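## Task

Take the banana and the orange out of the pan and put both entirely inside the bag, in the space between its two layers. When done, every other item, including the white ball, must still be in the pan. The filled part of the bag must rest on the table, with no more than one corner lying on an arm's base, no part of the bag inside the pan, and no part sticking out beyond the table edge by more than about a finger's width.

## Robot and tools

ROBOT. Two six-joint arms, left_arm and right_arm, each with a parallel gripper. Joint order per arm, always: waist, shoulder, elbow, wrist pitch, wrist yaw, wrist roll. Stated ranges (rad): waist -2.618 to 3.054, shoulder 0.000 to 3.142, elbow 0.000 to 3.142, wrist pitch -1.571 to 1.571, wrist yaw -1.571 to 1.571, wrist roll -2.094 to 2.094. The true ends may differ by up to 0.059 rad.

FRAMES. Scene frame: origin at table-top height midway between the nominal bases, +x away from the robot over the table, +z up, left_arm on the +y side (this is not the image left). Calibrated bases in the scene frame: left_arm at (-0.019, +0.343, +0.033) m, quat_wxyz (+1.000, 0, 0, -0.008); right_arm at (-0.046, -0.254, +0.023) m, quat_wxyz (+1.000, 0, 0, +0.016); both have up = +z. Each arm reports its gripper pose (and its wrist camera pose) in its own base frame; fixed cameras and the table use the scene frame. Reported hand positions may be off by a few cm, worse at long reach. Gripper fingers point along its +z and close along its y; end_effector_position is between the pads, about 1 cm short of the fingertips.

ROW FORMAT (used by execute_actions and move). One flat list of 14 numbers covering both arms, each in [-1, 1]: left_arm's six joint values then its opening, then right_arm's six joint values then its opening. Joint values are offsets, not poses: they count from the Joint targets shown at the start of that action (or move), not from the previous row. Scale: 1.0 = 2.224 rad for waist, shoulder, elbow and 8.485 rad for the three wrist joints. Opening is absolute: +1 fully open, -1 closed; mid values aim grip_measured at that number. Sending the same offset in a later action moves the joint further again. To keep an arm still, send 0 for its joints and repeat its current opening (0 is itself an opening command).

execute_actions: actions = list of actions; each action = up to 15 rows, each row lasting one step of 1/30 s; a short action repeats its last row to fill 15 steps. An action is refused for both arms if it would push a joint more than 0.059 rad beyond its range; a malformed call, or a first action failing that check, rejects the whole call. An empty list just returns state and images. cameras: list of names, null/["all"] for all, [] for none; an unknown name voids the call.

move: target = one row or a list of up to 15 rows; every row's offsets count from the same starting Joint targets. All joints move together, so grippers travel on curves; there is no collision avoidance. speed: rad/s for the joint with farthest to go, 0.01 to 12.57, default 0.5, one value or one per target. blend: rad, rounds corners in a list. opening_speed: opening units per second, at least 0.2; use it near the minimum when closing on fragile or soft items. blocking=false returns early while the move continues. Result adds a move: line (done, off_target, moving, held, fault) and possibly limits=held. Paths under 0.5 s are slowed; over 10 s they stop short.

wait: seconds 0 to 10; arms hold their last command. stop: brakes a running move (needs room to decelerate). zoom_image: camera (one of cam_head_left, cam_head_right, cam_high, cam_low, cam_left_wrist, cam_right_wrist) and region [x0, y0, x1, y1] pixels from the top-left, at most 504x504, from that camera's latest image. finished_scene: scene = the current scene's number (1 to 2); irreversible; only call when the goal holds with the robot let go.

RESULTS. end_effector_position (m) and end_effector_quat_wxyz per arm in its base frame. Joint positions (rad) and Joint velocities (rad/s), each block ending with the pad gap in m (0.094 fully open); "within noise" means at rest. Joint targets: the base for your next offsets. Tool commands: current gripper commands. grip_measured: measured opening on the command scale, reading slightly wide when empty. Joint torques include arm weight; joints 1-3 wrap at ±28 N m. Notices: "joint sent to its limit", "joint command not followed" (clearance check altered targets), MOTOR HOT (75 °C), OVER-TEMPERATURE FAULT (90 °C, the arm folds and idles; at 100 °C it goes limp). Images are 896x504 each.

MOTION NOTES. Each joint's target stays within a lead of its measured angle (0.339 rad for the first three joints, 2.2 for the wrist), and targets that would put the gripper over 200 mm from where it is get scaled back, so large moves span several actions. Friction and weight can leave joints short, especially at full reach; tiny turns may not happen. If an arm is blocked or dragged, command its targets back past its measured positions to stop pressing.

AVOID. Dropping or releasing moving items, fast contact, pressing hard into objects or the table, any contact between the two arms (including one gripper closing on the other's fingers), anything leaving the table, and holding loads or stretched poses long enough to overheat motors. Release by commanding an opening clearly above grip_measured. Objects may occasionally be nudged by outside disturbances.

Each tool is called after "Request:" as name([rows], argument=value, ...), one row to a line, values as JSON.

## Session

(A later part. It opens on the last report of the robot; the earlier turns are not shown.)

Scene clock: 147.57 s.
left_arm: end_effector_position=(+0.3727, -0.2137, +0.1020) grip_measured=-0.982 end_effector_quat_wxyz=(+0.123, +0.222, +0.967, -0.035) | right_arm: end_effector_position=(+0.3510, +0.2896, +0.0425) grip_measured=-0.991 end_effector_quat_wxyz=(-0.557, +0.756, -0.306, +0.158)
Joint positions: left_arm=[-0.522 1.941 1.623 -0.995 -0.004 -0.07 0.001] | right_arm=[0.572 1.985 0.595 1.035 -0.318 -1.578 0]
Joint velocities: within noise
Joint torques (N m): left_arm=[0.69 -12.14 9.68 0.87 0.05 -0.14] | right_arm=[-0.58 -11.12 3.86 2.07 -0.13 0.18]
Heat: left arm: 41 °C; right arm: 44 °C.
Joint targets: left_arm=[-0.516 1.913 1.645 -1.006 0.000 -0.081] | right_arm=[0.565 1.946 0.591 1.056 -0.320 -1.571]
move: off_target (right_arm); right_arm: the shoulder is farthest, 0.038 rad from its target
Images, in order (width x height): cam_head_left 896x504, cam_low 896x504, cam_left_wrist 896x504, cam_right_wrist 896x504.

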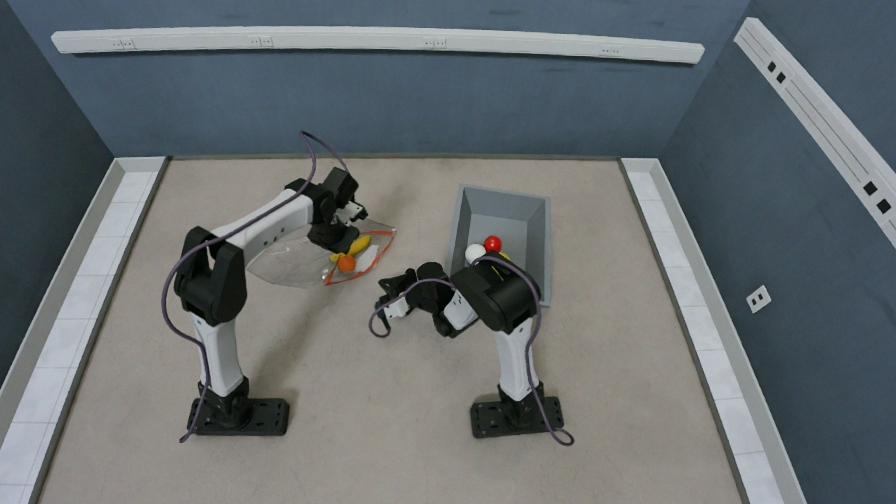

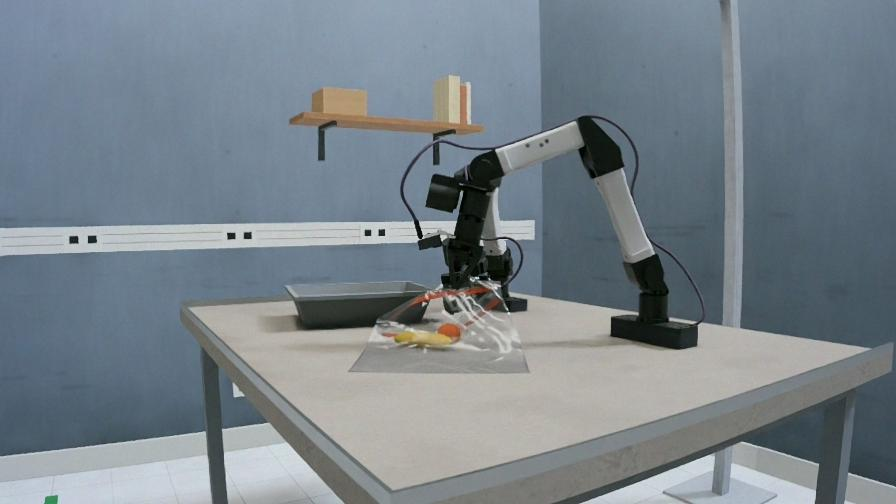

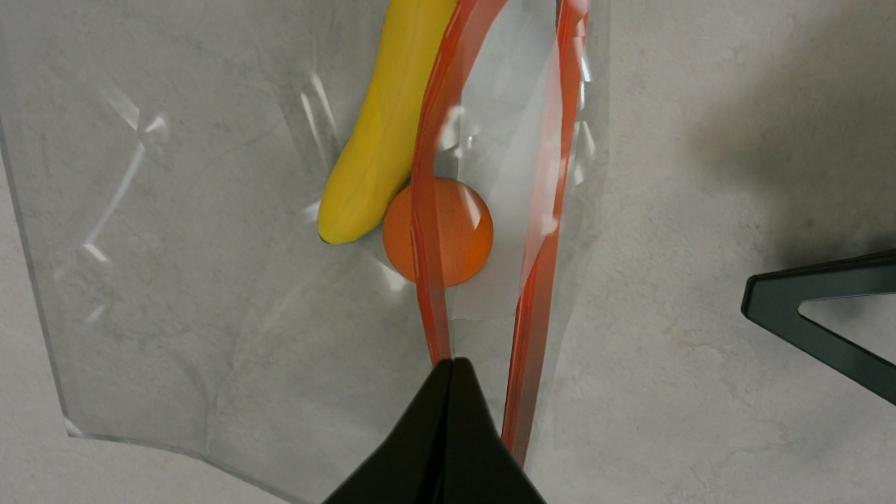

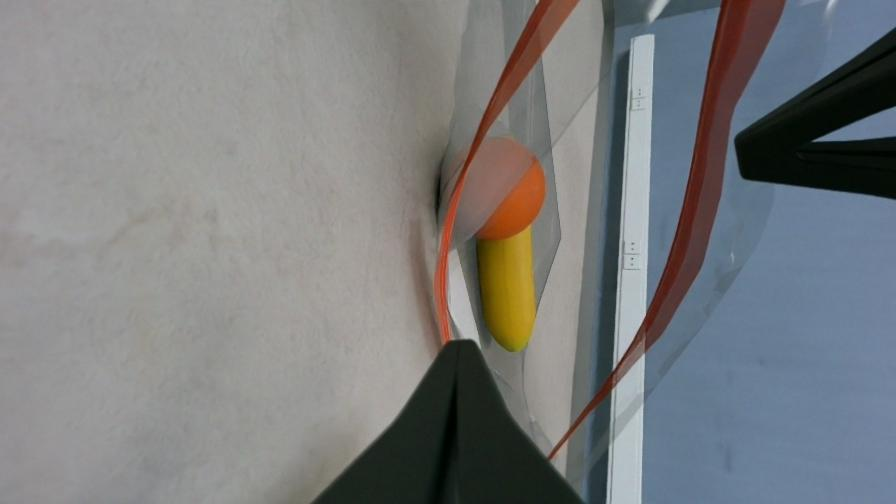

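Request:
move([
  [0,0,0,0,0,0,-1,0,-0.3984,0.076,-0.1716,0.0377,0.05,-1],
  [-0.0652,-0.0041,-0.1145,0.0289,0,-0.0165,-1,-0.254,-0.3984,0.076,-0.1716,0.0377,0.185,-1],
], speed=[0.9,0.35])

Request:
zoom_image(camera="cam_low", region=[280, 230, 580, 390])

Request:
zoom_image(camera="cam_head_left", region=[230, 140, 530, 340])

Scene clock: 154.77 s.
left_arm: end_effector_position=(+0.3335, -0.2550, +0.0485) grip_measured=-0.982 end_effector_quat_wxyz=(+0.120, +0.218, +0.967, -0.053) | right_arm: end_effector_position=(+0.3259, +0.0035, +0.1539) grip_measured=-0.991 end_effector_quat_wxyz=(+0.402, -0.009, +0.916, +0.003)
Joint positions: left_arm=[-0.654 1.938 1.401 -0.771 -0.004 -0.21 0.001] | right_arm=[0.007 1.073 0.733 -0.404 -0.007 -0.01 0]
Joint velocities: within noise
Joint torques (N m): left_arm=[-0.29 -12.34 6.27 1.14 0.03 -0.15] | right_arm=[-0.58 -4.07 9.94 1.66 0.05 0.11]
Heat: left arm: 42 °C; right arm: 43 °C.
Joint targets: left_arm=[-0.661 1.904 1.390 -0.761 0.000 -0.221] | right_arm=[0.000 1.060 0.760 -0.400 0.000 -0.002]
move: done

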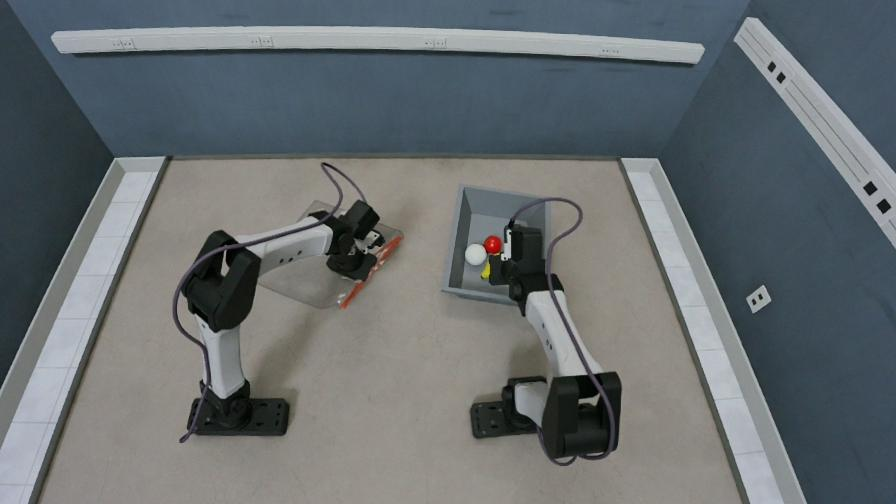

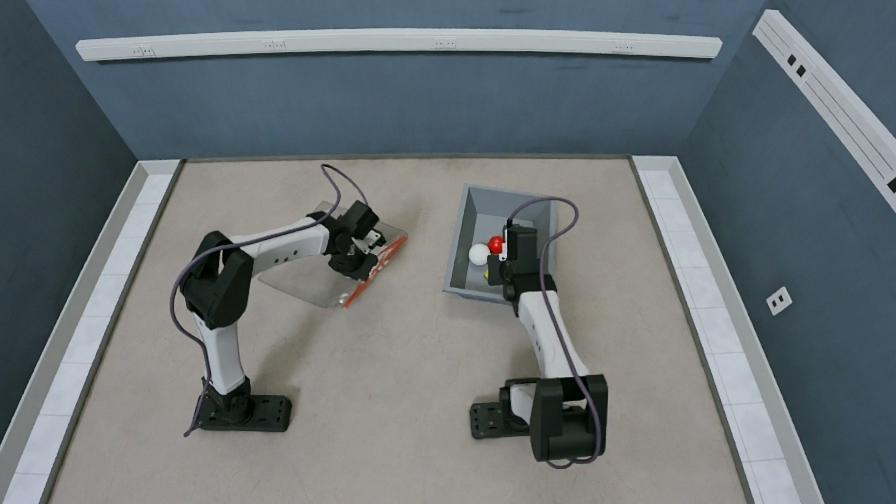

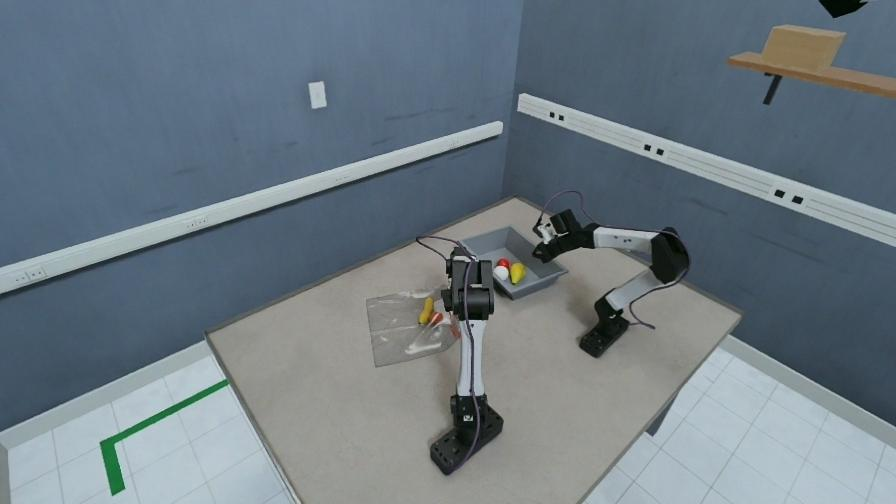

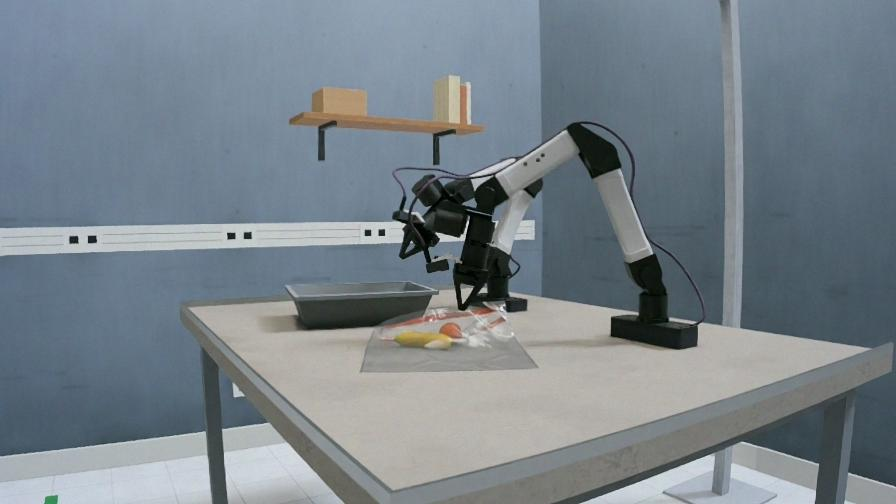

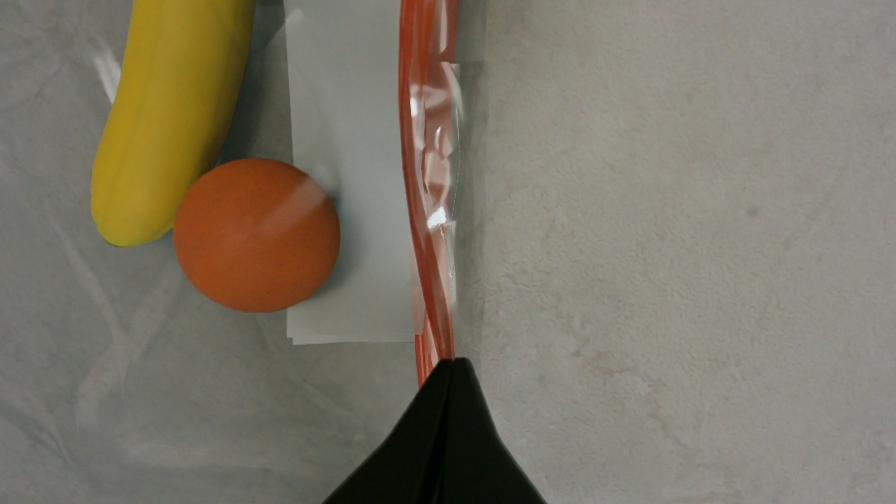

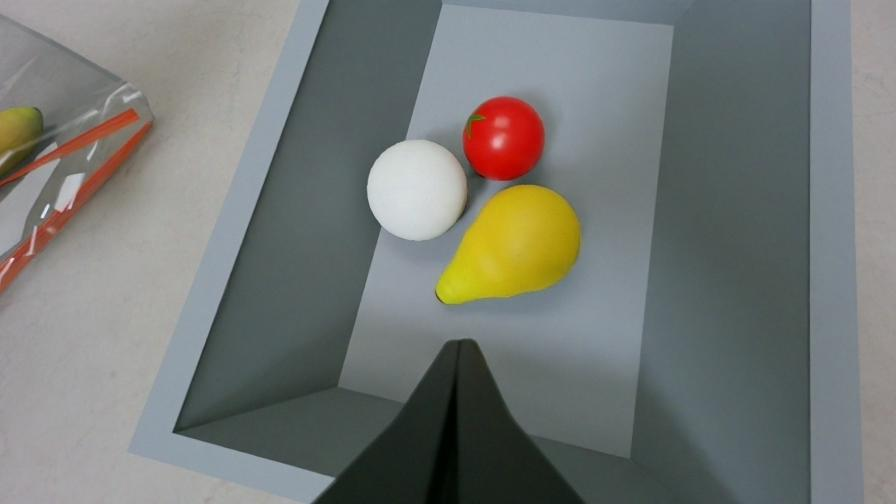

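Scaled by 1.680 from the camera's 896x504 image, which has a finer 1280x720 frame.

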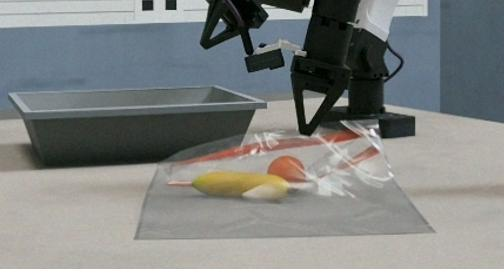

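Scaled by 1.680 from the camera's 896x504 image, which has a finer 1280x720 frame.

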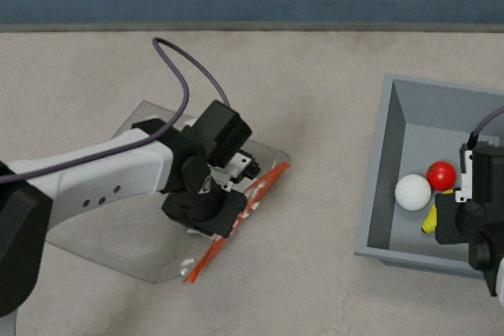

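Request:
move([
  [-0.0085,0.0288,-0.0524,0.0214,0,0,-1,0,0,0,0,0,0,-1],
  [-0.0085,0.0288,-0.0524,0.0214,0,0,-0.6,0,0,0,0,0,0,-1],
], speed=0.2, opening_speed=0.3, cameras=["cam_left_wrist","cam_low","cam_head_left"])

Scene clock: 162.17 s.
left_arm: end_effector_position=(+0.3315, -0.2632, +0.0195) grip_measured=-0.602 end_effector_quat_wxyz=(+0.142, +0.226, +0.962, -0.065) | right_arm: end_effector_position=(+0.3259, +0.0035, +0.1539) grip_measured=-0.991 end_effector_quat_wxyz=(+0.402, -0.009, +0.916, +0.003)
Joint positions: left_arm=[-0.673 1.952 1.283 -0.588 -0.004 -0.21 0.019] | right_arm=[0.007 1.073 0.733 -0.404 -0.007 -0.009 0]
Joint velocities: within noise
Joint torques (N m): left_arm=[-0.34 -8.39 6.16 1.21 0.03 -0.13] | right_arm=[-0.59 -4.07 9.94 1.67 0.04 0.12]
Heat: left arm: 43 °C; right arm: 40 °C.
Joint targets: left_arm=[-0.680 1.968 1.274 -0.579 0.000 -0.221] | right_arm=[0.000 1.060 0.760 -0.400 0.000 -0.001]
move: done
Images, in order (width x height): cam_head_left 896x504, cam_low 896x504, cam_left_wrist 896x504.

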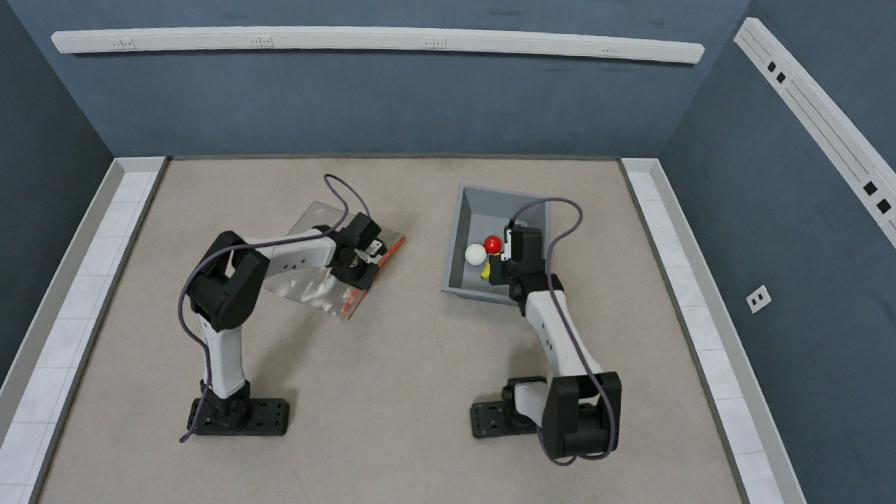

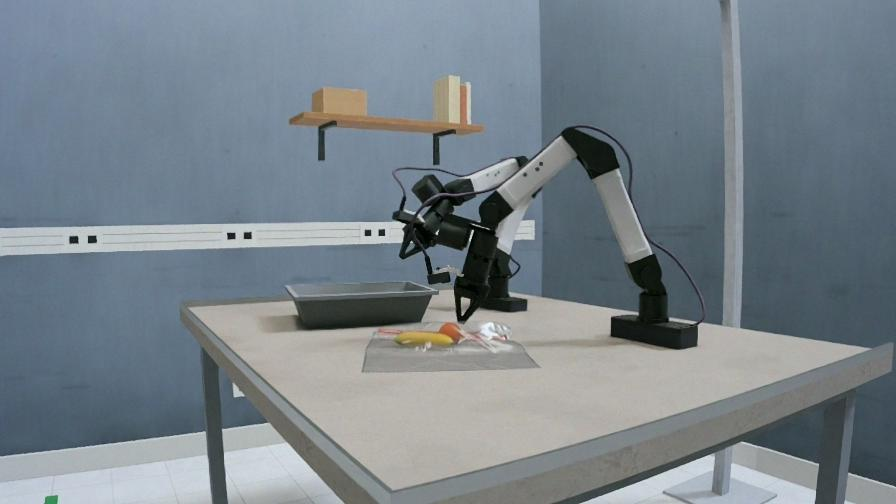

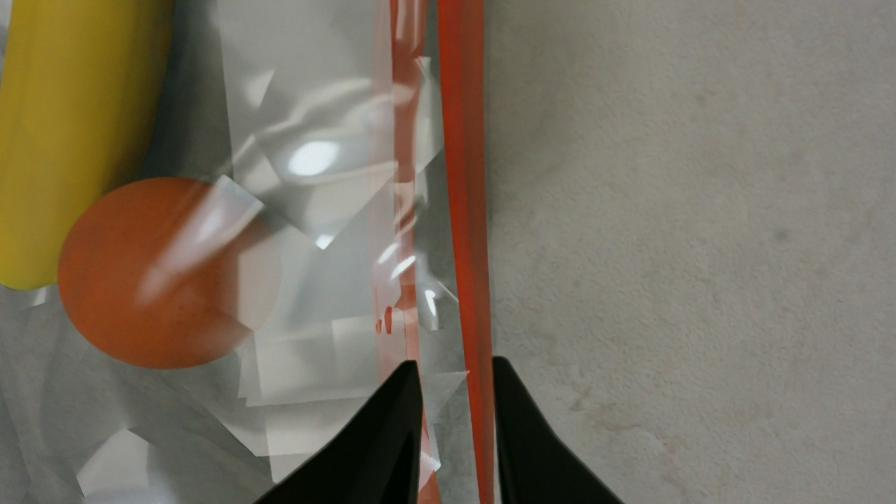

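Request:
move([
  [0,0,0,0,0,0,-0.4,0,0,0,0,0,0,-1],
  [0,-0.0456,0.138,-0.0482,0,0,-0.4,0,0,0,0,0,0,-1],
  [0.45,-0.1,0.138,-0.0482,0,0,-0.4,0,0,0,0,0,0,-1],
], speed=[0.3,0.3,0.9], opening_speed=0.5)

Request:
zoom_image(camera="cam_head_left", region=[260, 170, 460, 340])

Request:
zoom_image(camera="cam_low", region=[320, 290, 580, 400])

Scene clock: 166.17 s.
left_arm: end_effector_position=(+0.3954, +0.1339, +0.1516) grip_measured=-0.402 end_effector_quat_wxyz=(+0.191, -0.261, +0.946, +0.011) | right_arm: end_effector_position=(+0.3259, +0.0035, +0.1539) grip_measured=-0.991 end_effector_quat_wxyz=(+0.402, -0.009, +0.916, +0.003)
Joint positions: left_arm=[0.326 1.772 1.561 -0.974 -0.001 -0.212 0.028] | right_arm=[0.007 1.073 0.733 -0.404 -0.007 -0.009 0]
Joint velocities: within noise
Joint torques (N m): left_arm=[-0.17 -10.71 9.69 1.11 0 -0.12] | right_arm=[-0.59 -4.05 9.95 1.67 0.04 0.12]
Heat: left arm: 43 °C; right arm: 39 °C.
Joint targets: left_arm=[0.321 1.746 1.581 -0.988 0.000 -0.221] | right_arm=[0.000 1.060 0.760 -0.400 0.000 -0.002]
move: done

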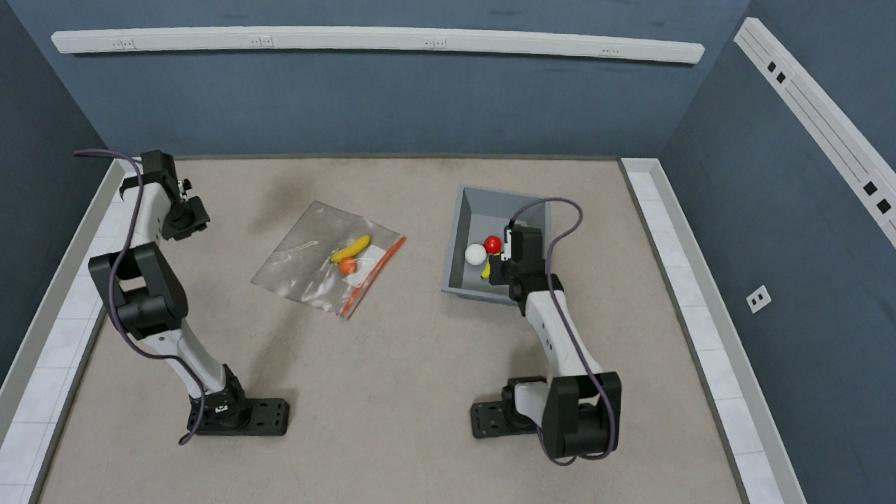

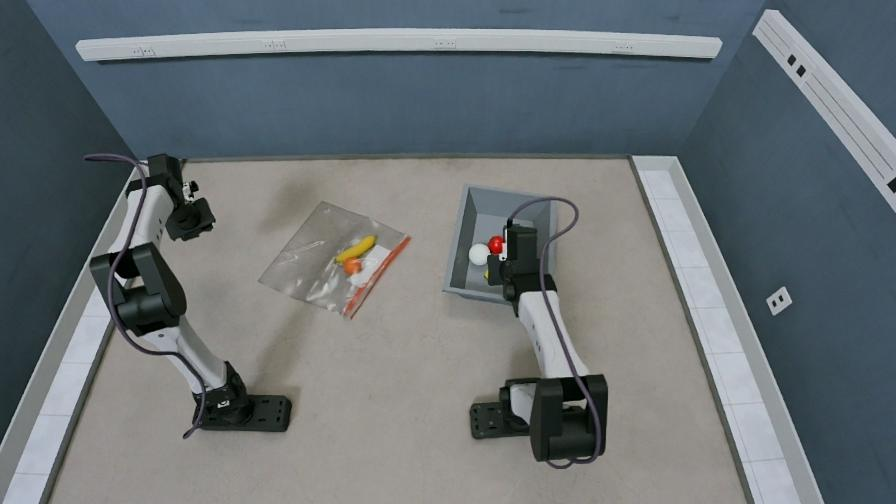

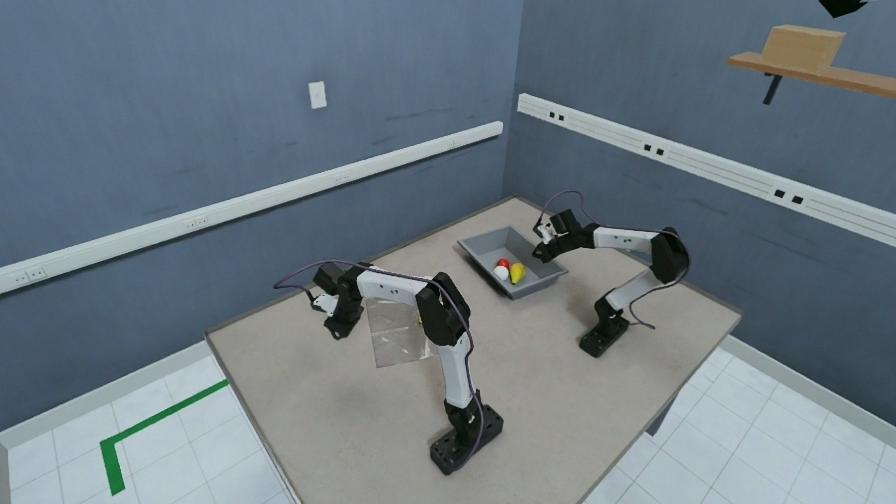

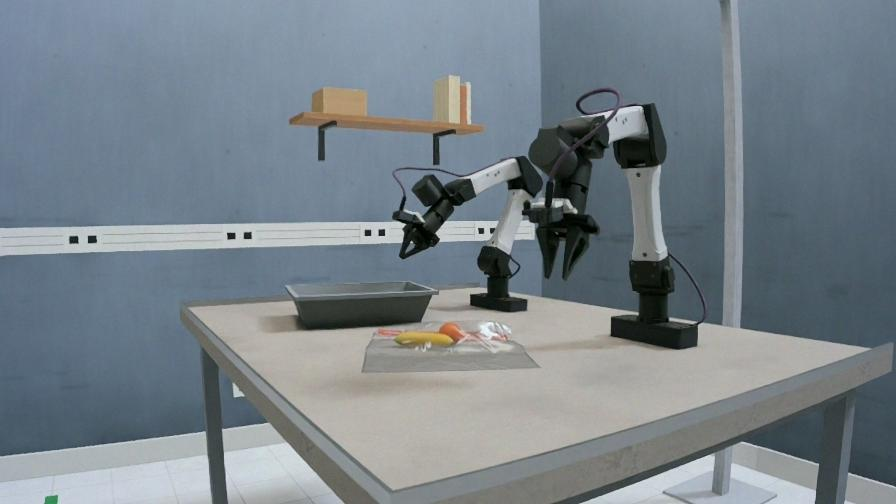

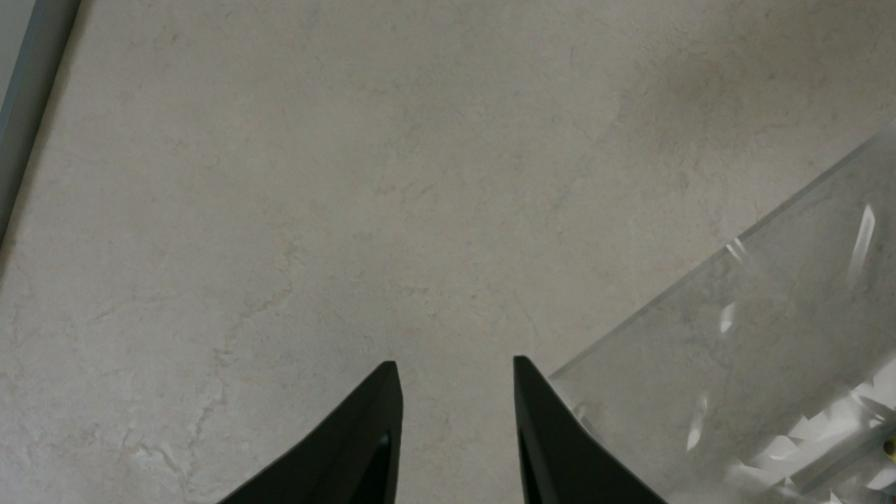

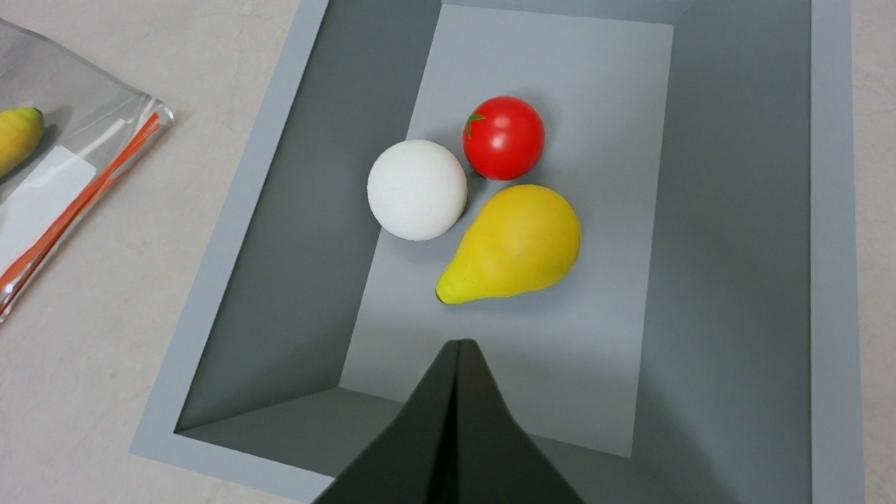

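Scaled by 2.520 from the camera's 896x504 image, which has a finer 1280x720 frame.

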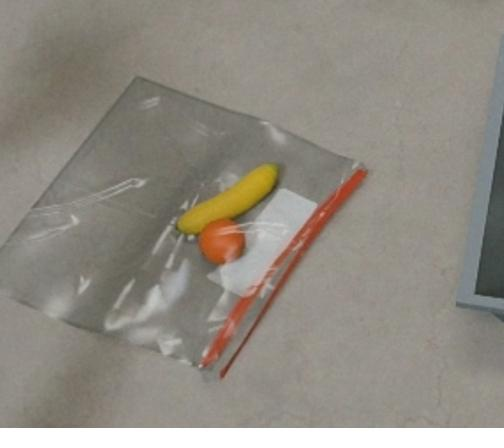

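Scaled by 1.938 from the camera's 896x504 image, which has a finer 1280x720 frame.

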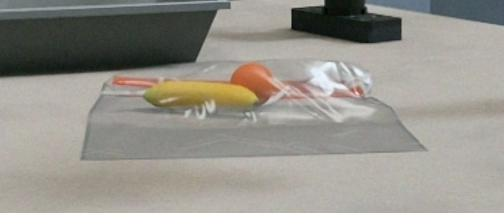

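Perfect.

Request:
finished_scene(scene=2)

The scene is finished: the task was done.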